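# Open the narrow cabinet's top drawer fully, close others

## Task

Pull the top drawer of the narrow cabinet with three drawers out to its full extent and leave it open there; at the finish every other drawer in the room must be completely closed, all cabinets must stay roughly where they started, and the robot must be neither fallen over nor left tilted.

## Robot and tools

ROBOT. A Dexmate Vega: a three-wheeled base, two arms with two-finger grippers, a head with head_camera, and wrist cameras left_wrist_camera and right_wrist_camera. The torso has three links (thigh, shank, chest) that fold in a Z. From above, in the start posture, it is 0.70 m long and 0.63 m wide (0.91 m with folded arms), with its front edge 0.35 m ahead of the base origin. Nothing prevents it from tipping, and it cannot stand up again.

FRAMES. All positions are in metres. Base frame: origin on the floor on the centre line, 0.185 m behind the front axle, which is the turning point; x forward, y left, z up. chest, left_hand and right_hand are printed in this frame. The hand point sits between the fingers, 0.033 m back from the closed tips. Fingers run along the hand's z axis and close along its y axis. The back, where the camera is, faces -x; the camera sticks out 0.10 m along -x and its front is 0.13 m along -z. Printed hand positions can be off, more so at long reach. The odometry frame is the base frame at scene start. base_odometry counts only wheel rotation, so slip reads as travel. Heading is in rad, positive to the left, -3.142 to 3.142. turned_by_wheels and turned_by_imu give rad turned since the previous result, positive left. The IMU also catches skids and pushes and drifts up to 0.02 rad per minute. base_tilt is in degrees, with forward and right positive, about 2 degrees of fixed bias plus noise.

move runs one action. It takes "base" and/or "joints", optionally with "speeds" or "min_time_s"; or "target", optionally with "min_time_s". "cameras" lists head_camera, left_wrist_camera, right_wrist_camera or "all"; [] gives none. If left out, a call with no action returns every camera and an action returns none. A call with no action just reports state and images; images can lag slightly. The "pictures" line gives the image order.
- base: exactly one key, each a relative offset from where the base is now. translate_m: -2 to 2 m, forward positive. strafe_m: -2 to 2 m, left positive; heading may drift about 0.02 rad. rotate_rad: -3.2 to 3.2 rad, counter-clockwise positive. The front wheels first steer toward a new direction, taking about 0.5 s and at most 1.1 s. A base move is cut off after 14 s.
- joints: absolute angles in rad, keyed by joint name. Torso: torso_hip_rad 0 to 1.57; torso_knee_rad 0 to 3.141; torso_waist_rad -1.57 to 1.57, positive tips the chest back. Chest forward lean is knee - hip - waist. Torso joints in one action arrive together. Left arm: shoulder_pitch -3.041 to 3.041 (positive swings down), shoulder_yaw -0.423 to 1.523, upper_arm_roll ±3.041, elbow -3.041 to 0.214 (0 straight, negative bends up), forearm_roll ±3.041, wrist_pitch ±1.366 (positive tips down), wrist_yaw -1.348 to 1.087 (positive left), gripper 0 to 0.785 (0 closed). The right arm mirrors this: shoulder_pitch negative swings down, shoulder_yaw -1.523 to 0.423, wrist_pitch negative tips down, wrist_yaw -1.087 to 1.348. Head: head_pan_rad ±2.792 (positive left); head_tilt_rad ±1.483; head_camera_tilt_rad -1.483 to 1.378 (positive down). Top speeds are about 0.32 rad/s for arms, 0.27 for torso, 1.5 for head and 0.75 for grippers. No action runs longer than 15 s.
- speeds: top speeds for this action only. translate_m 0.04 to 0.5 m/s (default 0.3), strafe_m 0.04 to 0.3, rotate_rad 0.1 to 0.6 (defaults are the maximum).
- min_time_s: 0.1 to 8 s, the shortest duration for arm and head motions.
- target: an absolute hand pose in the base frame. Give side ("left"/"right") and x, y, z (m, -3 to 3). pitch_deg runs -30 to 95: 90 points the fingers down, 0 is level. heading_deg: 0 points the fingers forward, positive is counter-clockwise. roll_deg defaults to 0 (jaw line level), positive turns clockwise as seen from behind. Heading and roll range -360 to 360. line_only true demands a straight path. Roll r and r+180 are treated as the same. The move is checked only against the robot, not the scene, and the robot must be stationary. The hand travels straight for up to 45 cm when allowed; otherwise it takes an arc that can swing the elbow wide. After "short (part of ...)", send the same target again.
An unknown key makes a call invalid; an out-of-range value gets it refused. After a refusal, or a stop during a call, later move, wait and finished_scene calls in the same reply are skipped.

wait: seconds 0 to 10, plus optional cameras. zoom_image: camera and region [x0, y0, x1, y1] in pixels, at most 504 by 504. It works only on a camera in the newest images. Image sizes are head 896x560 and wrists 672x420. finished_scene: scene, the current scene number. It is final; make no more calls in that reply.

RESULTS. After motion, "move" reads "done" or the worst status. Base "done" means the wheel count was met (0.005 m, 0.015 m sideways, 0.015 rad), even with slip. off_target: the joint stopped short and may still push. contact_stop or time_out: the joint holds where it stopped, and its whole group stops too: the torso, or all seven joints of that arm. contact_stop_at_<key>: it stopped because <key> did. Hand status: reached (within 10 mm and 2 degrees), short, or refused with a reason. "joint command not followed" or "pose unreachable" means a self- or arm-to-arm check withheld the arm; a later not_followed target may still be pursued. on_its_own reports motion you did not command. MOTOR HOT appears at 65 °C; at 80 °C an OVER-TEMPERATURE FAULT shuts the arm off for 30 to 60 s, giving limit_stop_at_motor_heat. Send the target again afterwards. A TORQUE FAULT, at the load limits (shoulder 141, upper arm/elbow 75.2, forearm/wrist 23.5 N m), freezes that arm for 10 s.

POSTURES. Torso presets as (hip, knee, waist): stand 0.469, 1.617, 1.048, the start posture; stand_high 0.78, 1.57, 0.44; lean_20 0.52, 1.05, 0.18; lean_45 0.52, 1.05, -0.26; low_lean_45 0, 0, -0.79. Arm fold, in key order: left 1, 0.5, -0.6, -2.5, 0, -0.9, 0; right -1, -0.5, 0.6, -2.5, 0, 0.9, 0. Fold the arms before going to low_lean_45. Gripper pad gap at angle a: about 0.24·a - 0.002 m at the hand point.

CAUTIONS. The base keeps driving into furniture rather than stopping. A time_out, a count near 0.000, or turned_by_imu beyond 0.03 rad after a straight drive suggests contact. With the chest forward or a load held out, stay at or under default speed. Never let the arms collide or squeeze each other. Under joints, nothing but contact keeps an arm off the body. Pan the head only with head_tilt_rad ≤ 0 and head_camera_tilt_rad between -1.1 and 0.9. Back off after any stop to avoid heating. Avoid slamming drawers, hard hits, shoving cabinets, dropping things or tipping.

Each tool is called as name(argument=value, ...) on one line, values as JSON.

## Session

move()

Scene clock: 0.00 s.
Joint torques (N m): no reading
Motor temperatures (°C): left_arm=[31 31 31 26 40 35 41] | right_arm=[30 27 33 31 36 36 33]
base_odometry: x=+0.000 y=+0.000 heading=+0.000
turned_by_wheels: +0.000
turned_by_imu: +0.000
base_tilt: forward=+0.0 right=+0.8
base_status: not commanded
joint_positions: torso_hip_rad=+0.469 torso_knee_rad=+1.617 torso_waist_rad=+1.048 left_shoulder_pitch_rad=+2.217 left_shoulder_yaw_rad=-0.014 left_upper_arm_roll_rad=-0.004 left_elbow_rad=-1.080 left_forearm_roll_rad=+0.010 left_wrist_pitch_rad=-0.495 left_wrist_yaw_rad=-0.006 left_gripper_rad=+0.005 right_shoulder_pitch_rad=-2.194 right_shoulder_yaw_rad=-0.002 right_upper_arm_roll_rad=+0.006 right_elbow_rad=-1.112 right_forearm_roll_rad=+0.018 right_wrist_pitch_rad=+0.493 right_wrist_yaw_rad=-0.008 right_gripper_rad=+0.005 head_pan_rad=+0.000 head_tilt_rad=+0.000 head_camera_tilt_rad=+0.000
joint_status: not commanded
chest: x=-0.0111 y=+0.0000 z=+1.4155 quat_wxyz=(+0.999, +0.000, +0.050, +0.000) (m; base frame)
left_hand: x=+0.1501 y=+0.2220 z=+0.6144 quat_wxyz=(+0.402, -0.001, +0.915, -0.004) pitch_deg=+42.6 heading_deg=-0.5 roll_deg=-0.7 back=up (m; base frame)
right_hand: x=+0.1852 y=-0.2398 z=+0.6293 quat_wxyz=(+0.427, +0.011, +0.904, -0.007) pitch_deg=+39.4 heading_deg=-1.6 roll_deg=-0.3 back=up (m; base frame)
pictures: head_camera, left_wrist_camera, right_wrist_camera

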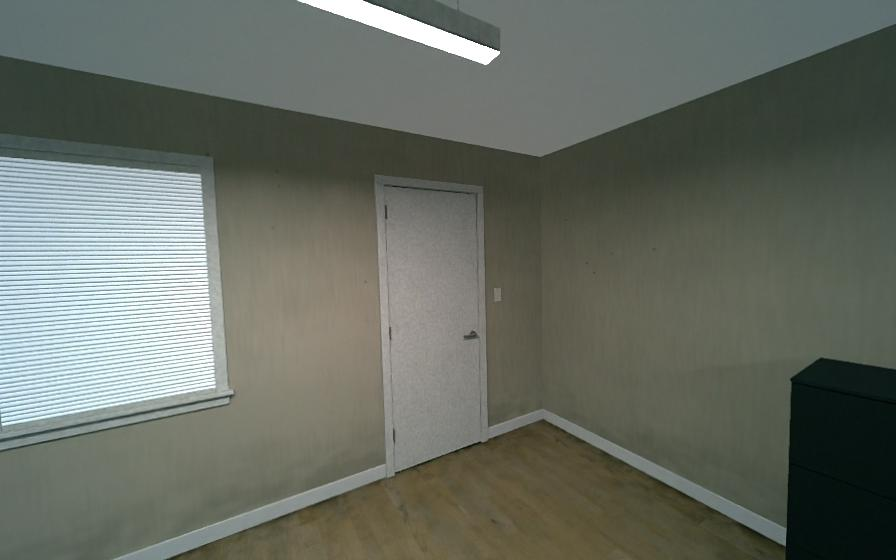

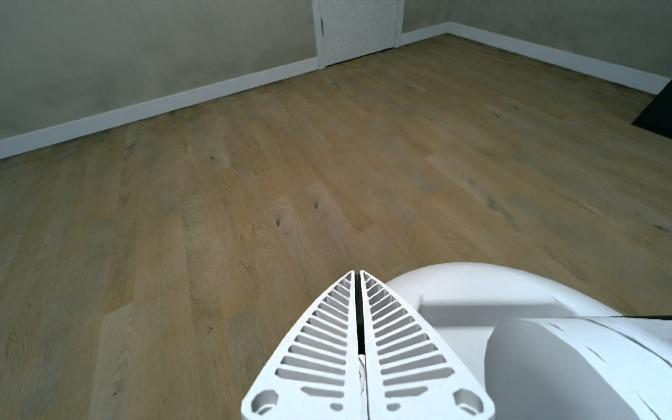

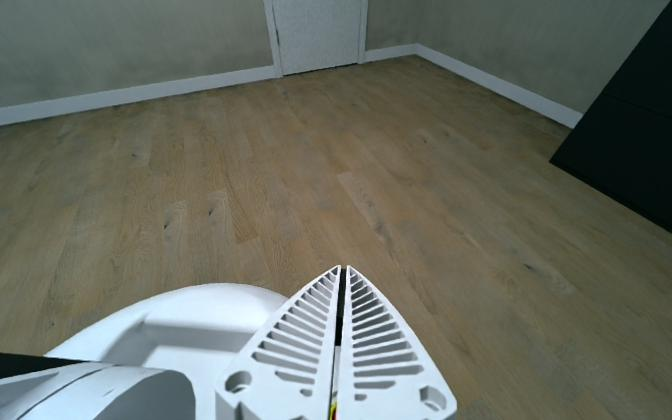

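move(joints={"head_pan_rad": -1.2, "head_camera_tilt_rad": 0.3}, cameras=["head_camera"])

move(joints={"head_pan_rad": -2.4, "head_camera_tilt_rad": 0.3}, cameras=["head_camera"])

move(joints={"head_pan_rad": 2.4, "head_camera_tilt_rad": 0.3}, cameras=["head_camera"])

move(joints={"head_pan_rad": 1.2, "head_camera_tilt_rad": 0.3}, cameras=["head_camera"])

Scene clock: 1.77 s.
Joint torques (N m): left_arm=[5.67 0.5 -0.98 -1.8 0.26 -0.61 -0.01] | right_arm=[-4.76 -0.95 0.96 -3.01 0.16 2.54 -0.02]
move: done
base_odometry: x=+0.000 y=+0.000 heading=+0.000
turned_by_wheels: +0.000
turned_by_imu: +0.000
base_tilt: forward=+0.0 right=+0.8
base_status: not commanded
joint_positions: torso_hip_rad=+0.469 torso_knee_rad=+1.617 torso_waist_rad=+1.048 left_shoulder_pitch_rad=+2.217 left_shoulder_yaw_rad=-0.014 left_upper_arm_roll_rad=-0.004 left_elbow_rad=-1.080 left_forearm_roll_rad=+0.010 left_wrist_pitch_rad=-0.495 left_wrist_yaw_rad=-0.006 left_gripper_rad=+0.005 right_shoulder_pitch_rad=-2.194 right_shoulder_yaw_rad=-0.002 right_upper_arm_roll_rad=+0.006 right_elbow_rad=-1.112 right_forearm_roll_rad=+0.018 right_wrist_pitch_rad=+0.493 right_wrist_yaw_rad=-0.008 right_gripper_rad=+0.005 head_pan_rad=-1.200 head_tilt_rad=+0.000 head_camera_tilt_rad=+0.300
joint_status: all done
chest: x=-0.0111 y=+0.0000 z=+1.4155 quat_wxyz=(+0.999, +0.000, +0.050, +0.000) (m; base frame)
left_hand: x=+0.1501 y=+0.2220 z=+0.6144 quat_wxyz=(+0.402, -0.001, +0.915, -0.004) pitch_deg=+42.6 heading_deg=-0.5 roll_deg=-0.7 back=up (m; base frame)
right_hand: x=+0.1852 y=-0.2398 z=+0.6293 quat_wxyz=(+0.427, +0.011, +0.904, -0.007) pitch_deg=+39.4 heading_deg=-1.6 roll_deg=-0.3 back=up (m; base frame)
pictures: head_camera

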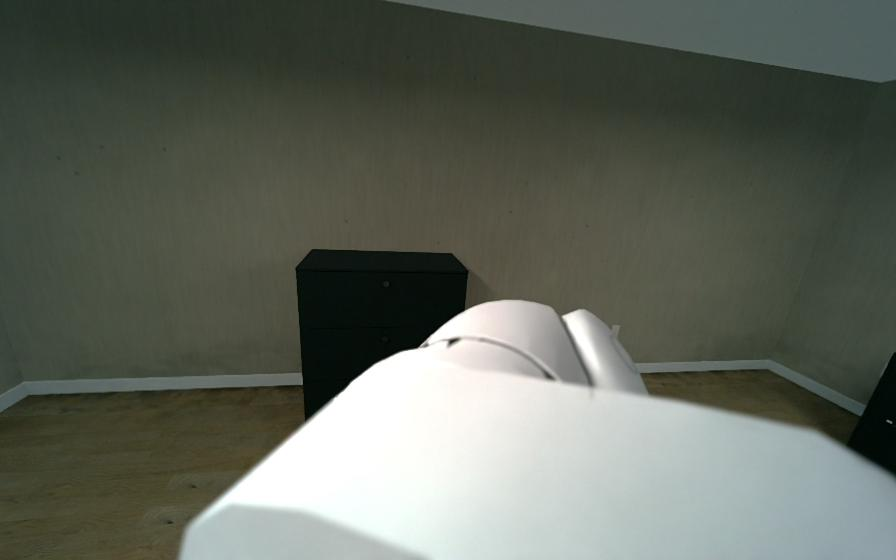

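Scene clock: 3.23 s.
Joint torques (N m): left_arm=[7.21 -0.06 -1.15 -2.66 0.08 -2.16 -0.01] | right_arm=[-3.73 -0.48 0 -2.29 0.24 2.62 0.08]
move: done
base_odometry: x=+0.000 y=+0.000 heading=+0.000
turned_by_wheels: +0.000
turned_by_imu: +0.000
base_tilt: forward=+0.0 right=+0.8
base_status: not commanded
joint_positions: torso_hip_rad=+0.469 torso_knee_rad=+1.617 torso_waist_rad=+1.048 left_shoulder_pitch_rad=+2.217 left_shoulder_yaw_rad=-0.014 left_upper_arm_roll_rad=-0.004 left_elbow_rad=-1.080 left_forearm_roll_rad=+0.010 left_wrist_pitch_rad=-0.495 left_wrist_yaw_rad=-0.006 left_gripper_rad=+0.005 right_shoulder_pitch_rad=-2.194 right_shoulder_yaw_rad=-0.002 right_upper_arm_roll_rad=+0.006 right_elbow_rad=-1.112 right_forearm_roll_rad=+0.018 right_wrist_pitch_rad=+0.493 right_wrist_yaw_rad=-0.008 right_gripper_rad=+0.005 head_pan_rad=-2.400 head_tilt_rad=+0.000 head_camera_tilt_rad=+0.300
joint_status: all done
chest: x=-0.0111 y=+0.0000 z=+1.4155 quat_wxyz=(+0.999, +0.000, +0.050, +0.000) (m; base frame)
left_hand: x=+0.1501 y=+0.2220 z=+0.6144 quat_wxyz=(+0.402, -0.001, +0.915, -0.004) pitch_deg=+42.6 heading_deg=-0.5 roll_deg=-0.7 back=up (m; base frame)
right_hand: x=+0.1852 y=-0.2398 z=+0.6293 quat_wxyz=(+0.427, +0.011, +0.904, -0.007) pitch_deg=+39.4 heading_deg=-1.6 roll_deg=-0.3 back=up (m; base frame)
pictures: head_camera

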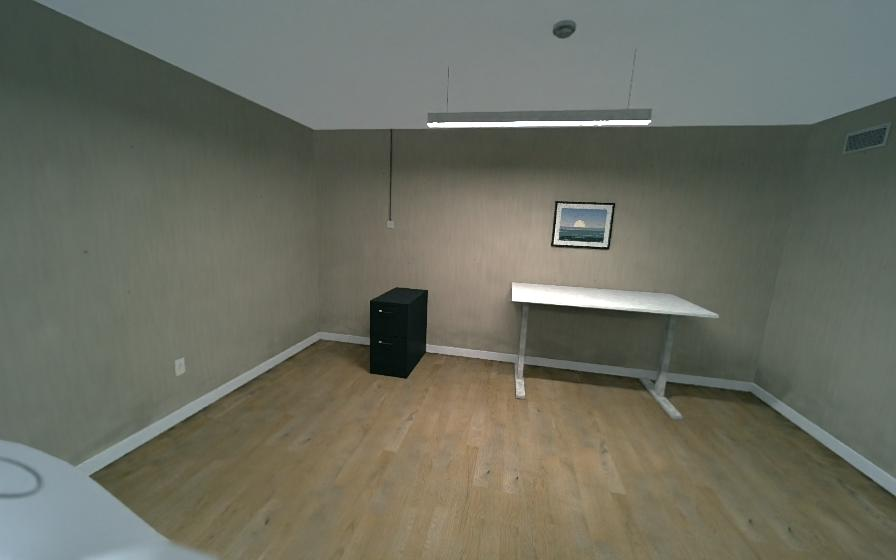

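Scene clock: 7.10 s.
Joint torques (N m): left_arm=[6.81 -1.33 -0.75 -2.86 0.05 -2.92 -0.44] | right_arm=[-5.47 0.22 0.75 -2.71 0.17 1.9 -0.07]
move: done
base_odometry: x=+0.000 y=+0.000 heading=+0.000
turned_by_wheels: +0.000
turned_by_imu: +0.000
base_tilt: forward=+0.0 right=+0.7
base_status: not commanded
joint_positions: torso_hip_rad=+0.469 torso_knee_rad=+1.617 torso_waist_rad=+1.048 left_shoulder_pitch_rad=+2.217 left_shoulder_yaw_rad=-0.014 left_upper_arm_roll_rad=-0.004 left_elbow_rad=-1.080 left_forearm_roll_rad=+0.010 left_wrist_pitch_rad=-0.495 left_wrist_yaw_rad=-0.006 left_gripper_rad=+0.005 right_shoulder_pitch_rad=-2.194 right_shoulder_yaw_rad=-0.002 right_upper_arm_roll_rad=+0.006 right_elbow_rad=-1.112 right_forearm_roll_rad=+0.018 right_wrist_pitch_rad=+0.493 right_wrist_yaw_rad=-0.008 right_gripper_rad=+0.005 head_pan_rad=+2.400 head_tilt_rad=+0.000 head_camera_tilt_rad=+0.300
joint_status: all done
chest: x=-0.0111 y=+0.0000 z=+1.4155 quat_wxyz=(+0.999, +0.000, +0.050, +0.000) (m; base frame)
left_hand: x=+0.1501 y=+0.2220 z=+0.6144 quat_wxyz=(+0.402, -0.001, +0.915, -0.004) pitch_deg=+42.6 heading_deg=-0.5 roll_deg=-0.7 back=up (m; base frame)
right_hand: x=+0.1852 y=-0.2398 z=+0.6293 quat_wxyz=(+0.427, +0.011, +0.904, -0.007) pitch_deg=+39.4 heading_deg=-1.6 roll_deg=-0.3 back=up (m; base frame)
pictures: head_camera

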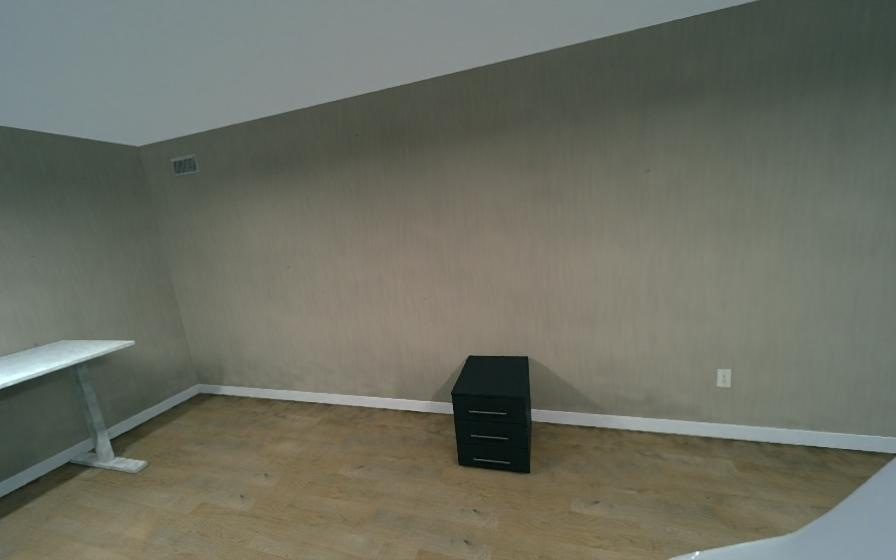

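Scene clock: 8.57 s.
Joint torques (N m): left_arm=[7.25 -0.03 -1.09 -1.9 0.07 -1.69 -0.04] | right_arm=[-4.49 -1 0.83 -2.36 0.06 1.92 -0.14]
move: done
base_odometry: x=+0.000 y=+0.000 heading=+0.000
turned_by_wheels: +0.000
turned_by_imu: +0.000
base_tilt: forward=+0.1 right=+0.7
base_status: not commanded
joint_positions: torso_hip_rad=+0.469 torso_knee_rad=+1.617 torso_waist_rad=+1.048 left_shoulder_pitch_rad=+2.217 left_shoulder_yaw_rad=-0.014 left_upper_arm_roll_rad=-0.004 left_elbow_rad=-1.080 left_forearm_roll_rad=+0.010 left_wrist_pitch_rad=-0.495 left_wrist_yaw_rad=-0.006 left_gripper_rad=+0.005 right_shoulder_pitch_rad=-2.194 right_shoulder_yaw_rad=-0.002 right_upper_arm_roll_rad=+0.006 right_elbow_rad=-1.112 right_forearm_roll_rad=+0.018 right_wrist_pitch_rad=+0.493 right_wrist_yaw_rad=-0.008 right_gripper_rad=+0.005 head_pan_rad=+1.200 head_tilt_rad=+0.000 head_camera_tilt_rad=+0.300
joint_status: all done
chest: x=-0.0111 y=+0.0000 z=+1.4155 quat_wxyz=(+0.999, +0.000, +0.050, +0.000) (m; base frame)
left_hand: x=+0.1501 y=+0.2220 z=+0.6144 quat_wxyz=(+0.402, -0.001, +0.915, -0.004) pitch_deg=+42.6 heading_deg=-0.5 roll_deg=-0.7 back=up (m; base frame)
right_hand: x=+0.1852 y=-0.2398 z=+0.6293 quat_wxyz=(+0.427, +0.011, +0.904, -0.007) pitch_deg=+39.4 heading_deg=-1.6 roll_deg=-0.3 back=up (m; base frame)
pictures: head_camera

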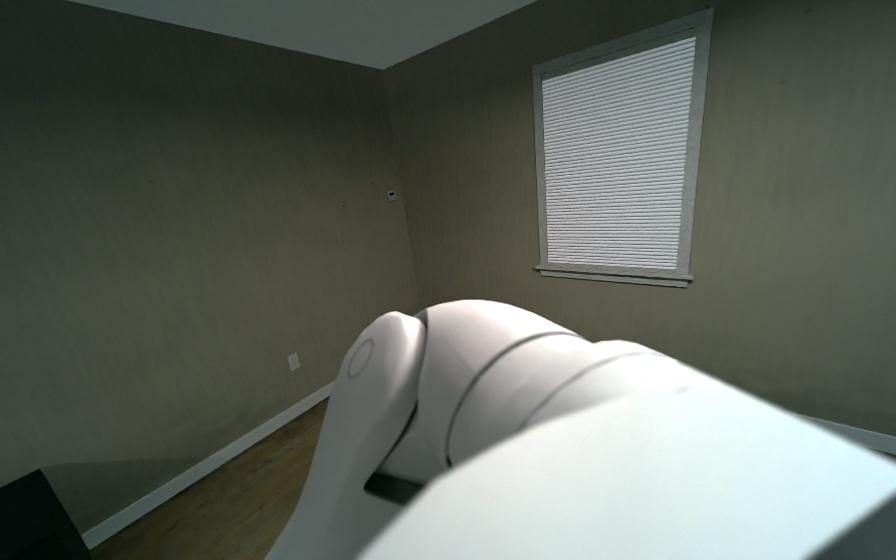

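move(base={"rotate_rad": 2.28}, joints={"head_pan_rad": 0, "head_camera_tilt_rad": 0.5}, cameras=["all"])

zoom_image(camera="head_camera", region=[320, 200, 580, 460])

Scene clock: 14.50 s.
Joint torques (N m): left_arm=[6.31 -0.01 -0.69 -2.44 0.15 -1.42 0.03] | right_arm=[-4.26 -1.08 0.47 -3.05 0.06 2.29 -0.18]
move: done
base_odometry: x=+0.003 y=-0.001 heading=+2.287
turned_by_wheels: +2.287
turned_by_imu: +2.275
base_tilt: forward=+0.0 right=+0.8
base_status: done
joint_positions: torso_hip_rad=+0.469 torso_knee_rad=+1.617 torso_waist_rad=+1.048 left_shoulder_pitch_rad=+2.217 left_shoulder_yaw_rad=-0.014 left_upper_arm_roll_rad=-0.004 left_elbow_rad=-1.080 left_forearm_roll_rad=+0.010 left_wrist_pitch_rad=-0.495 left_wrist_yaw_rad=-0.006 left_gripper_rad=+0.005 right_shoulder_pitch_rad=-2.194 right_shoulder_yaw_rad=-0.002 right_upper_arm_roll_rad=+0.006 right_elbow_rad=-1.112 right_forearm_roll_rad=+0.018 right_wrist_pitch_rad=+0.493 right_wrist_yaw_rad=-0.008 right_gripper_rad=+0.005 head_pan_rad=+0.000 head_tilt_rad=+0.000 head_camera_tilt_rad=+0.500
joint_status: all done
chest: x=-0.0111 y=+0.0000 z=+1.4155 quat_wxyz=(+0.999, +0.000, +0.050, +0.000) (m; base frame)
left_hand: x=+0.1501 y=+0.2220 z=+0.6144 quat_wxyz=(+0.402, -0.001, +0.915, -0.004) pitch_deg=+42.6 heading_deg=-0.5 roll_deg=-0.7 back=up (m; base frame)
right_hand: x=+0.1852 y=-0.2398 z=+0.6293 quat_wxyz=(+0.427, +0.011, +0.904, -0.007) pitch_deg=+39.4 heading_deg=-1.6 roll_deg=-0.3 back=up (m; base frame)
pictures: head_camera, left_wrist_camera, right_wrist_camera

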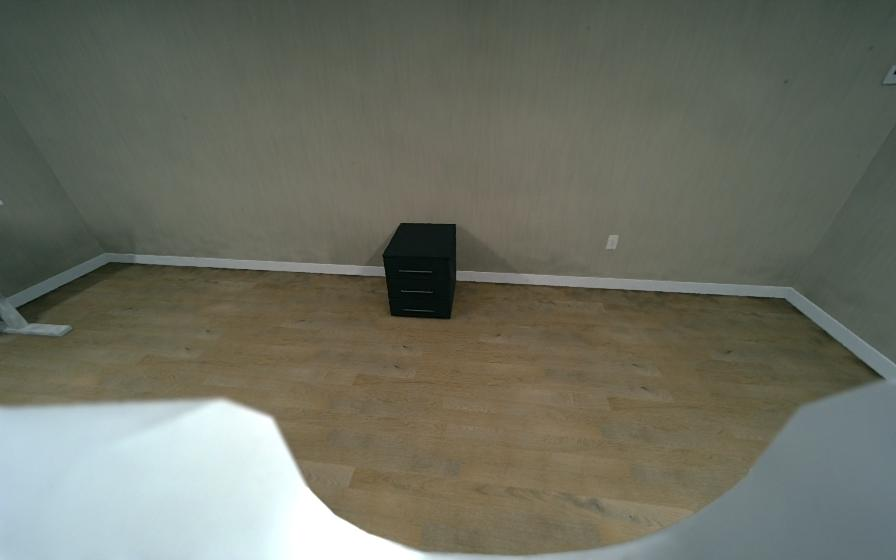

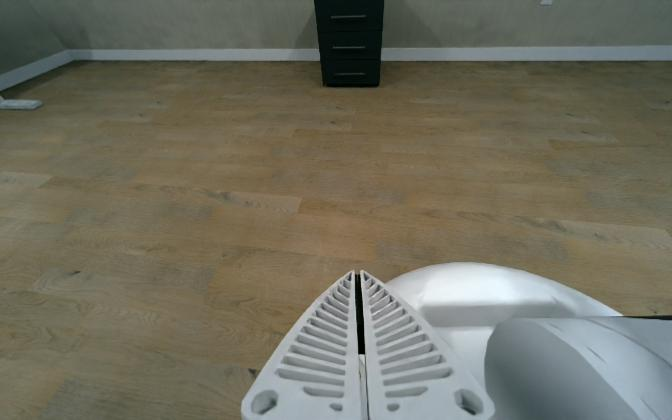

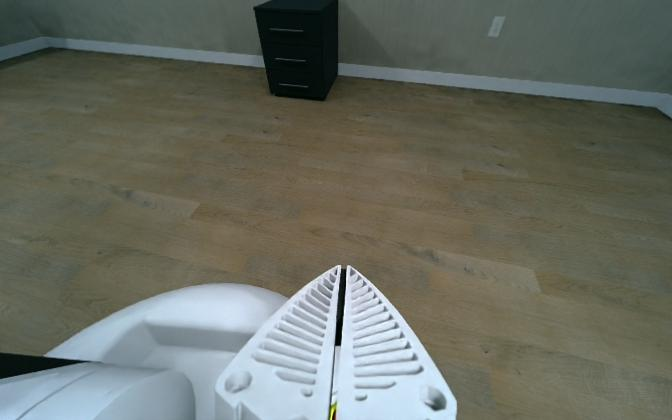

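Scaled by 1.938 from the camera's 896x560 image, which has a finer 960x600 frame.

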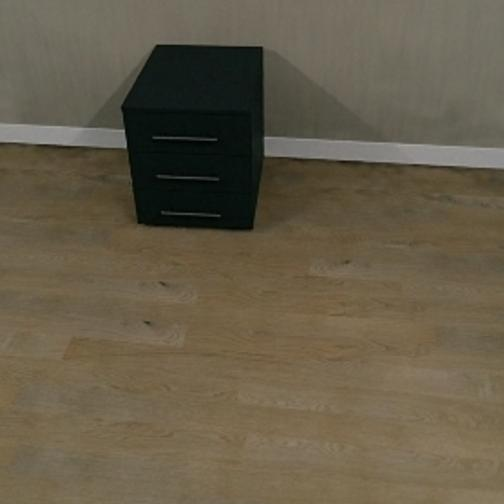

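move(base={"rotate_rad": -0.08}, joints={"torso_hip_rad": 0.3, "torso_knee_rad": 1.1, "torso_waist_rad": 0.6})

move(base={"translate_m": 0.8}, cameras=["all"])

zoom_image(camera="head_camera", region=[300, 150, 600, 450])

Scene clock: 18.80 s.
Joint torques (N m): left_arm=[8.56 -0.78 -0.6 -0.52 0.06 -1.96 -0.23] | right_arm=[-5.42 -1.56 0.62 -0.86 0.14 1.89 0.08]
move: done
base_odometry: x=+0.003 y=-0.001 heading=+2.207
turned_by_wheels: -0.080
turned_by_imu: -0.079
base_tilt: forward=+0.1 right=+0.8
base_status: done
joint_positions: torso_hip_rad=+0.300 torso_knee_rad=+1.100 torso_waist_rad=+0.600 left_shoulder_pitch_rad=+2.217 left_shoulder_yaw_rad=-0.014 left_upper_arm_roll_rad=-0.004 left_elbow_rad=-1.080 left_forearm_roll_rad=+0.010 left_wrist_pitch_rad=-0.495 left_wrist_yaw_rad=-0.006 left_gripper_rad=+0.005 right_shoulder_pitch_rad=-2.194 right_shoulder_yaw_rad=-0.002 right_upper_arm_roll_rad=+0.006 right_elbow_rad=-1.112 right_forearm_roll_rad=+0.018 right_wrist_pitch_rad=+0.493 right_wrist_yaw_rad=-0.008 right_gripper_rad=+0.005 head_pan_rad=+0.000 head_tilt_rad=+0.000 head_camera_tilt_rad=+0.500
joint_status: all done
chest: x=-0.0640 y=+0.0000 z=+1.3066 quat_wxyz=(+0.995, +0.000, +0.100, +0.000) (m; base frame)
left_hand: x=+0.0165 y=+0.2220 z=+0.4934 quat_wxyz=(+0.356, -0.001, +0.934, -0.004) pitch_deg=+48.3 heading_deg=-0.5 roll_deg=-0.7 back=up (m; base frame)
right_hand: x=+0.0529 y=-0.2398 z=+0.5049 quat_wxyz=(+0.381, +0.011, +0.924, -0.008) pitch_deg=+45.1 heading_deg=-1.8 roll_deg=-0.5 back=up (m; base frame)
pictures: none

Scene clock: 23.30 s.
Joint torques (N m): left_arm=[8.24 1.28 -0.44 -1.11 -0.11 -1.67 -0.16] | right_arm=[-7.39 -1.89 0.54 -1.4 0.15 2.03 -0.05]
move: done
base_odometry: x=-0.473 y=+0.642 heading=+2.208
turned_by_wheels: +0.001
turned_by_imu: +0.001
base_tilt: forward=+0.0 right=+0.7
base_status: done
joint_positions: torso_hip_rad=+0.300 torso_knee_rad=+1.100 torso_waist_rad=+0.600 left_shoulder_pitch_rad=+2.217 left_shoulder_yaw_rad=-0.014 left_upper_arm_roll_rad=-0.004 left_elbow_rad=-1.080 left_forearm_roll_rad=+0.010 left_wrist_pitch_rad=-0.495 left_wrist_yaw_rad=-0.006 left_gripper_rad=+0.005 right_shoulder_pitch_rad=-2.194 right_shoulder_yaw_rad=-0.002 right_upper_arm_roll_rad=+0.006 right_elbow_rad=-1.112 right_forearm_roll_rad=+0.018 right_wrist_pitch_rad=+0.493 right_wrist_yaw_rad=-0.008 right_gripper_rad=+0.005 head_pan_rad=+0.000 head_tilt_rad=+0.000 head_camera_tilt_rad=+0.500
joint_status: not commanded
chest: x=-0.0640 y=+0.0000 z=+1.3066 quat_wxyz=(+0.995, +0.000, +0.100, +0.000) (m; base frame)
left_hand: x=+0.0165 y=+0.2220 z=+0.4934 quat_wxyz=(+0.356, -0.001, +0.934, -0.004) pitch_deg=+48.3 heading_deg=-0.5 roll_deg=-0.7 back=up (m; base frame)
right_hand: x=+0.0529 y=-0.2398 z=+0.5048 quat_wxyz=(+0.381, +0.011, +0.924, -0.008) pitch_deg=+45.1 heading_deg=-1.8 roll_deg=-0.5 back=up (m; base frame)
pictures: head_camera, left_wrist_camera, right_wrist_camera

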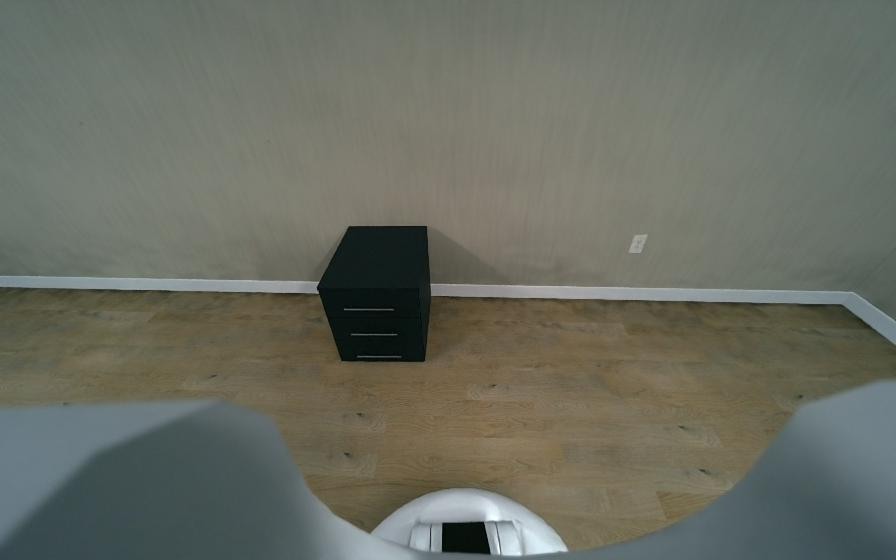

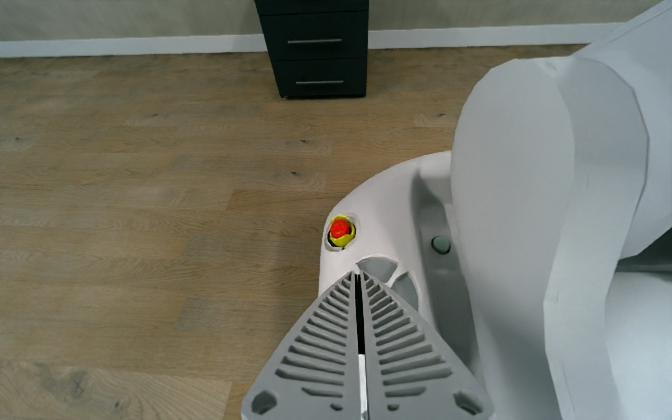

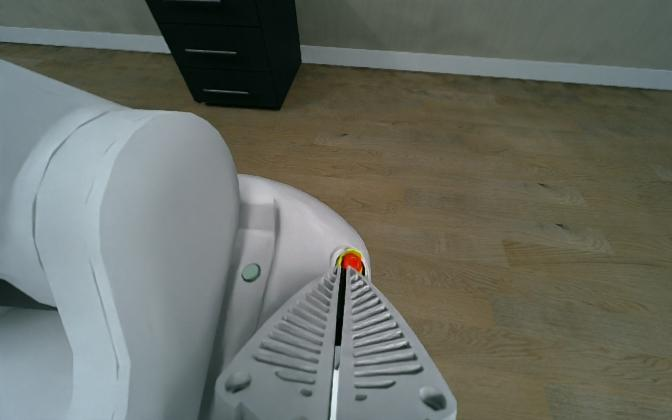

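Scaled by 1.680 from the camera's 896x560 image, which has a finer 960x600 frame.

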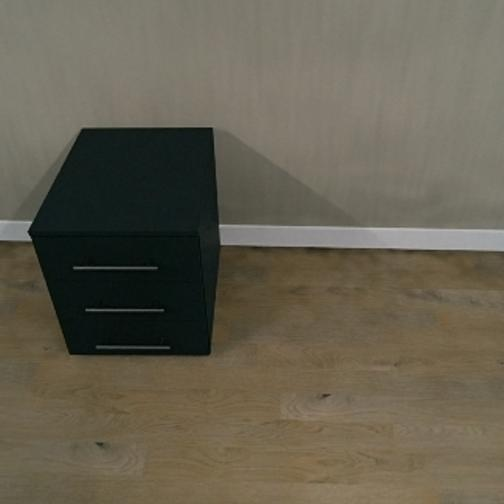

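move(base={"strafe_m": 0.12}, joints={"left_gripper_rad": 0.5})

move(target={"side": "left", "x": 0.55, "y": 0.24, "z": 0.5, "pitch_deg": 20, "heading_deg": 0, "roll_deg": 90}, cameras=["all"])

Scene clock: 26.93 s.
Joint torques (N m): left_arm=[9.37 -1.57 -0.94 -1.3 0.12 -1.01 -0.05] | right_arm=[-6.05 -0.98 0.79 -1.61 0.07 1.9 0]
move: done
base_odometry: x=-0.570 y=+0.570 heading=+2.209
turned_by_wheels: +0.001
turned_by_imu: +0.004
base_tilt: forward=+0.0 right=+0.7
base_status: done
joint_positions: torso_hip_rad=+0.300 torso_knee_rad=+1.100 torso_waist_rad=+0.600 left_shoulder_pitch_rad=+2.217 left_shoulder_yaw_rad=-0.014 left_upper_arm_roll_rad=-0.004 left_elbow_rad=-1.080 left_forearm_roll_rad=+0.010 left_wrist_pitch_rad=-0.495 left_wrist_yaw_rad=-0.006 left_gripper_rad=+0.500 right_shoulder_pitch_rad=-2.194 right_shoulder_yaw_rad=-0.002 right_upper_arm_roll_rad=+0.006 right_elbow_rad=-1.112 right_forearm_roll_rad=+0.018 right_wrist_pitch_rad=+0.493 right_wrist_yaw_rad=-0.008 right_gripper_rad=+0.005 head_pan_rad=+0.000 head_tilt_rad=+0.000 head_camera_tilt_rad=+0.500
joint_status: all done
chest: x=-0.0640 y=+0.0000 z=+1.3066 quat_wxyz=(+0.995, +0.000, +0.100, +0.000) (m; base frame)
left_hand: x=+0.0165 y=+0.2220 z=+0.4934 quat_wxyz=(+0.356, -0.001, +0.934, -0.004) pitch_deg=+48.3 heading_deg=-0.5 roll_deg=-0.7 back=up (m; base frame)
right_hand: x=+0.0529 y=-0.2398 z=+0.5048 quat_wxyz=(+0.381, +0.011, +0.924, -0.008) pitch_deg=+45.1 heading_deg=-1.8 roll_deg=-0.5 back=up (m; base frame)
pictures: none

Scene clock: 27.23 s.
Joint torques (N m): left_arm=[9.56 -0.71 -0.55 -2.18 -0.06 -2.35 0.1] | right_arm=[-7.27 -0.82 0.22 -0.73 0.1 2.01 0.03]
move: refused
base_odometry: x=-0.570 y=+0.570 heading=+2.209
turned_by_wheels: +0.000
turned_by_imu: +0.000
base_tilt: forward=+0.0 right=+0.7
base_status: not commanded
joint_positions: torso_hip_rad=+0.300 torso_knee_rad=+1.100 torso_waist_rad=+0.600 left_shoulder_pitch_rad=+2.217 left_shoulder_yaw_rad=-0.014 left_upper_arm_roll_rad=-0.004 left_elbow_rad=-1.080 left_forearm_roll_rad=+0.010 left_wrist_pitch_rad=-0.495 left_wrist_yaw_rad=-0.006 left_gripper_rad=+0.500 right_shoulder_pitch_rad=-2.194 right_shoulder_yaw_rad=-0.002 right_upper_arm_roll_rad=+0.006 right_elbow_rad=-1.112 right_forearm_roll_rad=+0.018 right_wrist_pitch_rad=+0.493 right_wrist_yaw_rad=-0.008 right_gripper_rad=+0.005 head_pan_rad=+0.000 head_tilt_rad=+0.000 head_camera_tilt_rad=+0.500
joint_status: not commanded
chest: x=-0.0640 y=+0.0000 z=+1.3066 quat_wxyz=(+0.995, +0.000, +0.100, +0.000) (m; base frame)
left_hand: x=+0.0165 y=+0.2220 z=+0.4934 quat_wxyz=(+0.356, -0.001, +0.934, -0.004) pitch_deg=+48.3 heading_deg=-0.5 roll_deg=-0.7 back=up (m; base frame)
left_hand_status: refused: the arm stands too near the robot already: the left finger within 0.5 cm of the torso (limit 2.0). Nothing moved. Move it clear with "joints".
right_hand: x=+0.0529 y=-0.2398 z=+0.5048 quat_wxyz=(+0.381, +0.011, +0.924, -0.008) pitch_deg=+45.1 heading_deg=-1.8 roll_deg=-0.5 back=up (m; base frame)
pictures: head_camera, left_wrist_camera, right_wrist_camera

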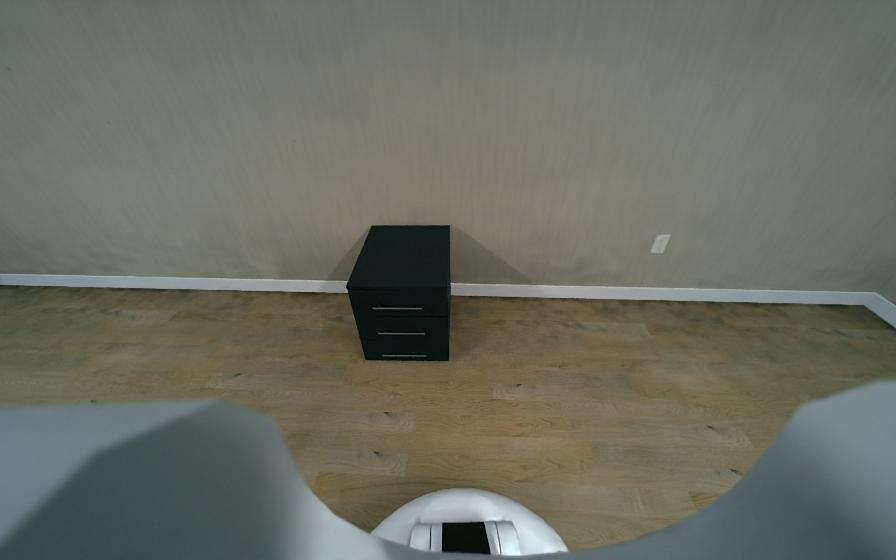

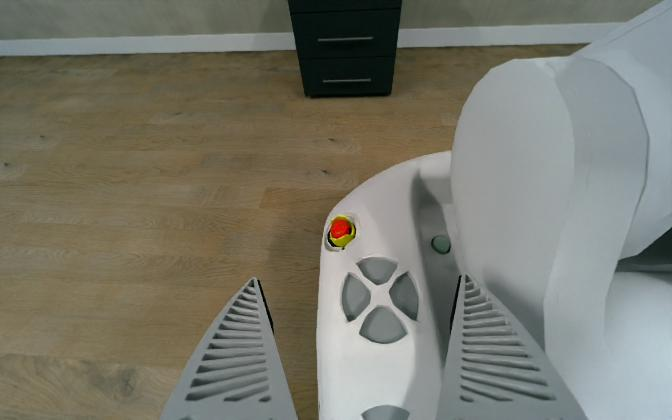

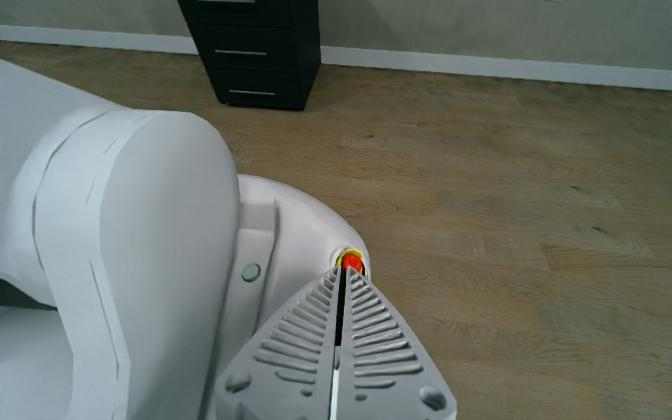

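move(joints={"left_shoulder_pitch_rad": 1.6, "left_elbow_rad": -1.0, "left_shoulder_yaw_rad": 0.1, "left_wrist_pitch_rad": 0})

move(target={"side": "left", "x": 0.6, "y": 0.24, "z": 0.5, "pitch_deg": 20, "heading_deg": 0, "roll_deg": 90}, cameras=["all"])

Scene clock: 31.10 s.
Joint torques (N m): left_arm=[-11.21 3.17 -2.07 -4.32 0.03 -1.51 -0.04] | right_arm=[-6.98 -0.65 0.38 -0.47 0.09 1.86 -0.15]
move: done
base_odometry: x=-0.570 y=+0.570 heading=+2.209
turned_by_wheels: +0.000
turned_by_imu: +0.000
base_tilt: forward=+0.0 right=+0.7
base_status: not commanded
joint_positions: torso_hip_rad=+0.300 torso_knee_rad=+1.100 torso_waist_rad=+0.600 left_shoulder_pitch_rad=+1.604 left_shoulder_yaw_rad=+0.099 left_upper_arm_roll_rad=-0.004 left_elbow_rad=-1.001 left_forearm_roll_rad=+0.010 left_wrist_pitch_rad=-0.003 left_wrist_yaw_rad=-0.006 left_gripper_rad=+0.500 right_shoulder_pitch_rad=-2.194 right_shoulder_yaw_rad=-0.002 right_upper_arm_roll_rad=+0.006 right_elbow_rad=-1.112 right_forearm_roll_rad=+0.018 right_wrist_pitch_rad=+0.493 right_wrist_yaw_rad=-0.008 right_gripper_rad=+0.005 head_pan_rad=+0.000 head_tilt_rad=+0.000 head_camera_tilt_rad=+0.500
joint_status: all done
chest: x=-0.0640 y=+0.0000 z=+1.3066 quat_wxyz=(+0.995, +0.000, +0.100, +0.000) (m; base frame)
left_hand: x=+0.3478 y=+0.2952 z=+0.4911 quat_wxyz=(+0.375, +0.033, +0.926, +0.041) pitch_deg=+45.7 heading_deg=+4.2 roll_deg=+8.2 back=up (m; base frame)
right_hand: x=+0.0529 y=-0.2398 z=+0.5048 quat_wxyz=(+0.381, +0.011, +0.924, -0.008) pitch_deg=+45.1 heading_deg=-1.8 roll_deg=-0.5 back=up (m; base frame)
pictures: none

Scene clock: 31.40 s.
Joint torques (N m): left_arm=[-12.34 3.38 -2.44 -3.07 0.05 -0.73 -0.03] | right_arm=[-7.28 0.36 0.12 -1.6 0.11 2.83 -0.15]
move: refused
base_odometry: x=-0.570 y=+0.570 heading=+2.209
turned_by_wheels: +0.000
turned_by_imu: +0.000
base_tilt: forward=+0.0 right=+0.7
base_status: not commanded
joint_positions: torso_hip_rad=+0.300 torso_knee_rad=+1.100 torso_waist_rad=+0.600 left_shoulder_pitch_rad=+1.602 left_shoulder_yaw_rad=+0.099 left_upper_arm_roll_rad=-0.004 left_elbow_rad=-1.000 left_forearm_roll_rad=+0.010 left_wrist_pitch_rad=-0.001 left_wrist_yaw_rad=-0.006 left_gripper_rad=+0.500 right_shoulder_pitch_rad=-2.194 right_shoulder_yaw_rad=-0.002 right_upper_arm_roll_rad=+0.006 right_elbow_rad=-1.112 right_forearm_roll_rad=+0.018 right_wrist_pitch_rad=+0.493 right_wrist_yaw_rad=-0.008 right_gripper_rad=+0.005 head_pan_rad=+0.000 head_tilt_rad=+0.000 head_camera_tilt_rad=+0.500
joint_status: not commanded
chest: x=-0.0640 y=+0.0000 z=+1.3066 quat_wxyz=(+0.995, +0.000, +0.100, +0.000) (m; base frame)
left_hand: x=+0.3489 y=+0.2956 z=+0.4914 quat_wxyz=(+0.375, +0.033, +0.926, +0.041) pitch_deg=+45.7 heading_deg=+4.2 roll_deg=+8.3 back=up (m; base frame)
left_hand_status: refused: no posture of the arm gets there (out of reach): the closest leaves the hand 12.3 cm and 1 deg from the pose. Nothing moved.
right_hand: x=+0.0529 y=-0.2398 z=+0.5048 quat_wxyz=(+0.381, +0.011, +0.924, -0.008) pitch_deg=+45.1 heading_deg=-1.8 roll_deg=-0.5 back=up (m; base frame)
pictures: head_camera, left_wrist_camera, right_wrist_camera

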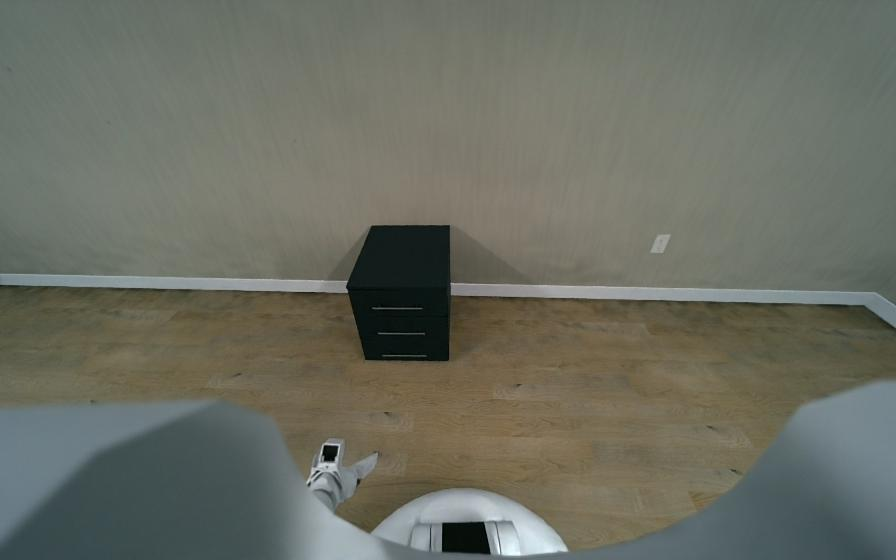

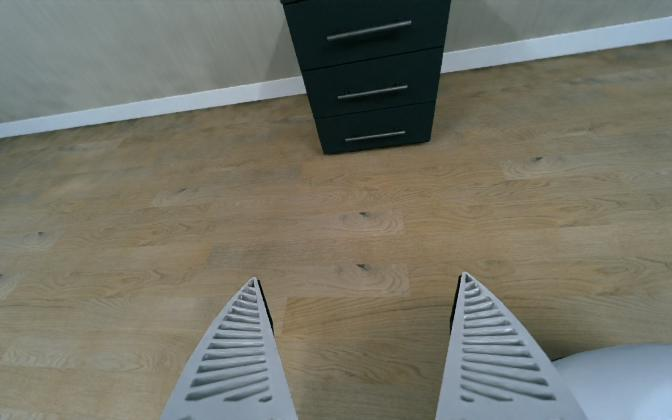

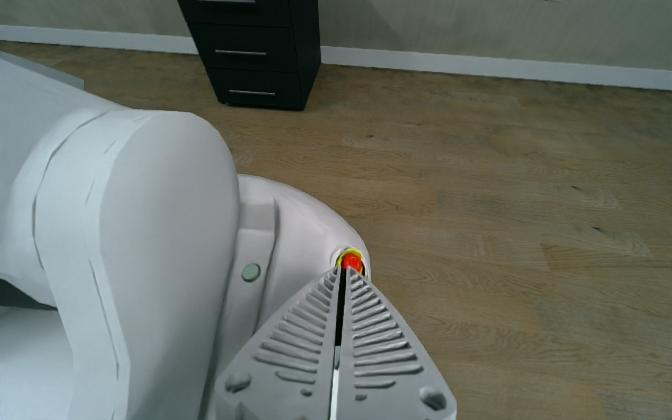

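move(joints={"torso_hip_rad": 0.2, "torso_knee_rad": 0.75, "torso_waist_rad": 0.1, "right_shoulder_pitch_rad": -1.7, "right_elbow_rad": -1.8, "left_elbow_rad": -1.2, "left_shoulder_pitch_rad": 1.4})

move(target={"side": "left", "x": 0.6, "y": 0.24, "z": 0.5, "pitch_deg": 20, "heading_deg": 0, "roll_deg": 90}, cameras=["all"])

Scene clock: 35.53 s.
Joint torques (N m): left_arm=[-13.86 3.36 -1.79 -5.23 -0.05 -1.81 0.19] | right_arm=[14.43 0.04 0.71 -5.99 0.11 2.51 -0.14]
move: done
base_odometry: x=-0.570 y=+0.570 heading=+2.209
turned_by_wheels: +0.000
turned_by_imu: +0.000
base_tilt: forward=+0.0 right=+0.8
base_status: not commanded
joint_positions: torso_hip_rad=+0.200 torso_knee_rad=+0.750 torso_waist_rad=+0.100 left_shoulder_pitch_rad=+1.400 left_shoulder_yaw_rad=+0.100 left_upper_arm_roll_rad=-0.004 left_elbow_rad=-1.200 left_forearm_roll_rad=+0.010 left_wrist_pitch_rad=+0.000 left_wrist_yaw_rad=-0.006 left_gripper_rad=+0.500 right_shoulder_pitch_rad=-1.703 right_shoulder_yaw_rad=-0.002 right_upper_arm_roll_rad=+0.006 right_elbow_rad=-1.796 right_forearm_roll_rad=+0.018 right_wrist_pitch_rad=+0.493 right_wrist_yaw_rad=-0.008 right_gripper_rad=+0.005 head_pan_rad=+0.000 head_tilt_rad=+0.000 head_camera_tilt_rad=+0.500
joint_status: all done
chest: x=-0.0188 y=+0.0000 z=+1.1848 quat_wxyz=(+0.975, +0.000, +0.223, +0.000) (m; base frame)
left_hand: x=+0.4479 y=+0.2850 z=+0.4391 quat_wxyz=(+0.443, +0.038, +0.895, +0.038) pitch_deg=+37.2 heading_deg=+2.5 roll_deg=+7.3 back=up (m; base frame)
right_hand: x=+0.4749 y=-0.2388 z=+0.8050 quat_wxyz=(+0.753, +0.011, +0.657, -0.002) pitch_deg=-7.8 heading_deg=-1.1 roll_deg=+0.8 back=up (m; base frame)
pictures: none

Scene clock: 40.60 s.
Joint torques (N m): left_arm=[-22.99 -2.79 0.21 -3.75 0.59 -0.56 1.13] | right_arm=[13.55 0.54 0.34 -8.45 0.08 3.28 0.08]
move: done
base_odometry: x=-0.570 y=+0.570 heading=+2.209
turned_by_wheels: +0.000
turned_by_imu: +0.000
base_tilt: forward=+0.1 right=+0.7
base_status: not commanded
joint_positions: torso_hip_rad=+0.200 torso_knee_rad=+0.750 torso_waist_rad=+0.100 left_shoulder_pitch_rad=+0.815 left_shoulder_yaw_rad=+0.163 left_upper_arm_roll_rad=+0.622 left_elbow_rad=-0.423 left_forearm_roll_rad=+0.932 left_wrist_pitch_rad=+0.087 left_wrist_yaw_rad=+0.574 left_gripper_rad=+0.500 right_shoulder_pitch_rad=-1.700 right_shoulder_yaw_rad=-0.002 right_upper_arm_roll_rad=+0.006 right_elbow_rad=-1.800 right_forearm_roll_rad=+0.018 right_wrist_pitch_rad=+0.493 right_wrist_yaw_rad=-0.008 right_gripper_rad=+0.005 head_pan_rad=+0.000 head_tilt_rad=+0.000 head_camera_tilt_rad=+0.500
joint_status: not commanded
chest: x=-0.0188 y=+0.0000 z=+1.1848 quat_wxyz=(+0.975, +0.000, +0.223, +0.000) (m; base frame)
left_hand: x=+0.5994 y=+0.2402 z=+0.4996 quat_wxyz=(+0.406, +0.578, +0.581, +0.405) pitch_deg=+20.1 heading_deg=+0.1 roll_deg=+89.8 (m; base frame)
left_hand_status: reached (straight line, planned for 3.8 s): 1 mm and 0.2 deg off.
right_hand: x=+0.4763 y=-0.2388 z=+0.8087 quat_wxyz=(+0.756, +0.011, +0.655, -0.002) pitch_deg=-8.2 heading_deg=-1.1 roll_deg=+0.8 back=up (m; base frame)
pictures: head_camera, left_wrist_camera, right_wrist_camera

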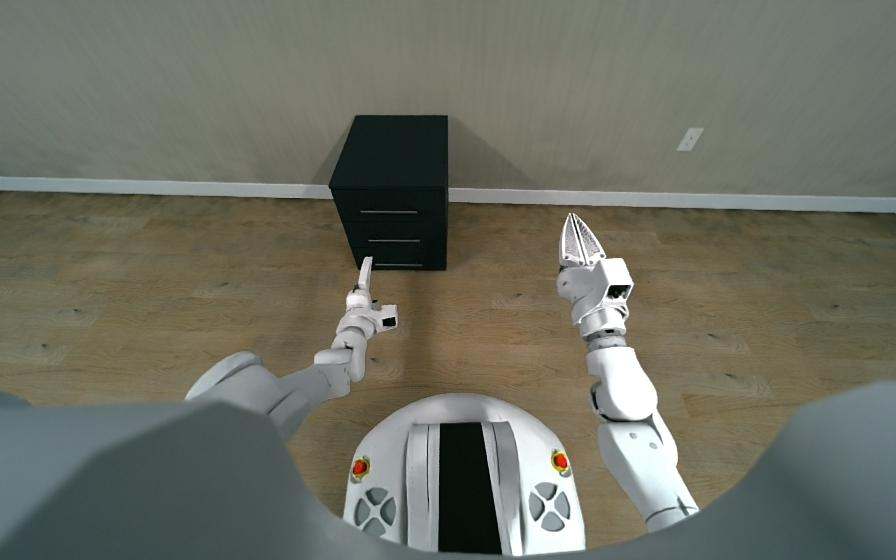

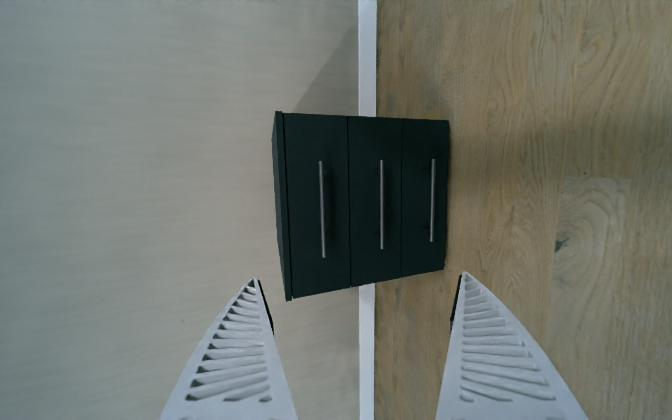

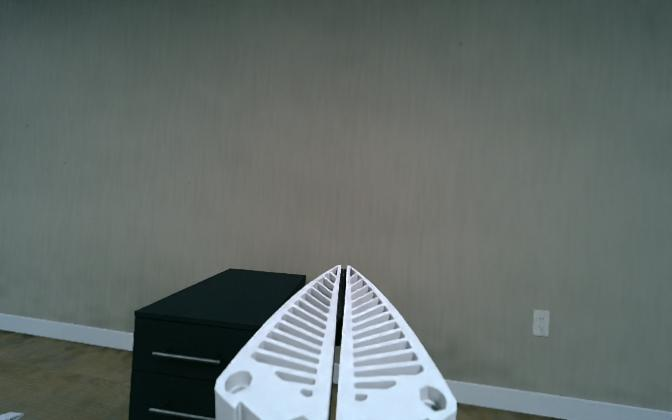

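move(target={"side": "left", "x": 0.6, "y": 0.235, "z": 0.435, "pitch_deg": 15, "heading_deg": 0, "roll_deg": 90})

move(base={"translate_m": 0.33}, cameras=["head_camera", "left_wrist_camera"])

zoom_image(camera="head_camera", region=[300, 150, 550, 400])

Scene clock: 41.67 s.
Joint torques (N m): left_arm=[-22.38 -2.89 -0.51 -2.16 0.16 0.36 1.13] | right_arm=[15.22 -1.5 0.88 -8.56 0.01 2.67 0.03]
move: refused
base_odometry: x=-0.570 y=+0.570 heading=+2.209
turned_by_wheels: +0.000
turned_by_imu: +0.000
base_tilt: forward=+0.0 right=+0.8
base_status: not commanded
joint_positions: torso_hip_rad=+0.200 torso_knee_rad=+0.750 torso_waist_rad=+0.100 left_shoulder_pitch_rad=+0.813 left_shoulder_yaw_rad=+0.163 left_upper_arm_roll_rad=+0.624 left_elbow_rad=-0.420 left_forearm_roll_rad=+0.934 left_wrist_pitch_rad=+0.087 left_wrist_yaw_rad=+0.575 left_gripper_rad=+0.500 right_shoulder_pitch_rad=-1.700 right_shoulder_yaw_rad=-0.002 right_upper_arm_roll_rad=+0.006 right_elbow_rad=-1.800 right_forearm_roll_rad=+0.018 right_wrist_pitch_rad=+0.493 right_wrist_yaw_rad=-0.008 right_gripper_rad=+0.005 head_pan_rad=+0.000 head_tilt_rad=+0.000 head_camera_tilt_rad=+0.500
joint_status: not commanded
chest: x=-0.0188 y=+0.0000 z=+1.1848 quat_wxyz=(+0.975, +0.000, +0.223, +0.000) (m; base frame)
left_hand: x=+0.5998 y=+0.2402 z=+0.4998 quat_wxyz=(+0.405, +0.579, +0.579, +0.405) pitch_deg=+20.0 heading_deg=+0.0 roll_deg=+90.0 (m; base frame)
left_hand_status: refused: no posture of the arm gets there (out of reach): the closest leaves the hand 7.3 cm and 1 deg from the pose. Nothing moved.
right_hand: x=+0.4763 y=-0.2388 z=+0.8087 quat_wxyz=(+0.756, +0.011, +0.655, -0.002) pitch_deg=-8.2 heading_deg=-1.1 roll_deg=+0.8 back=up (m; base frame)
pictures: none

not run: a stop came earlier in this reply.

Scaled by 2.016 from the camera's 896x560 image, which has a finer 960x600 frame.
This view is cut from an older image: the scene may have changed since it was taken.

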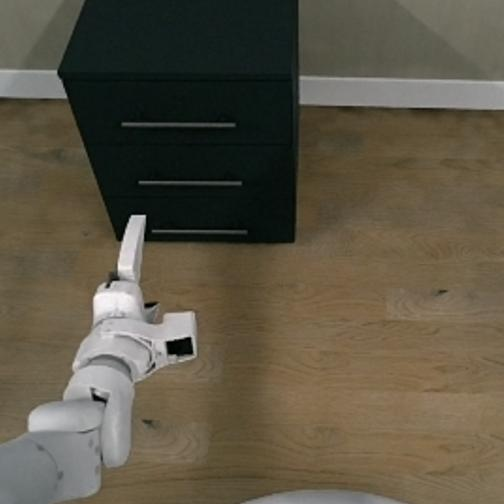

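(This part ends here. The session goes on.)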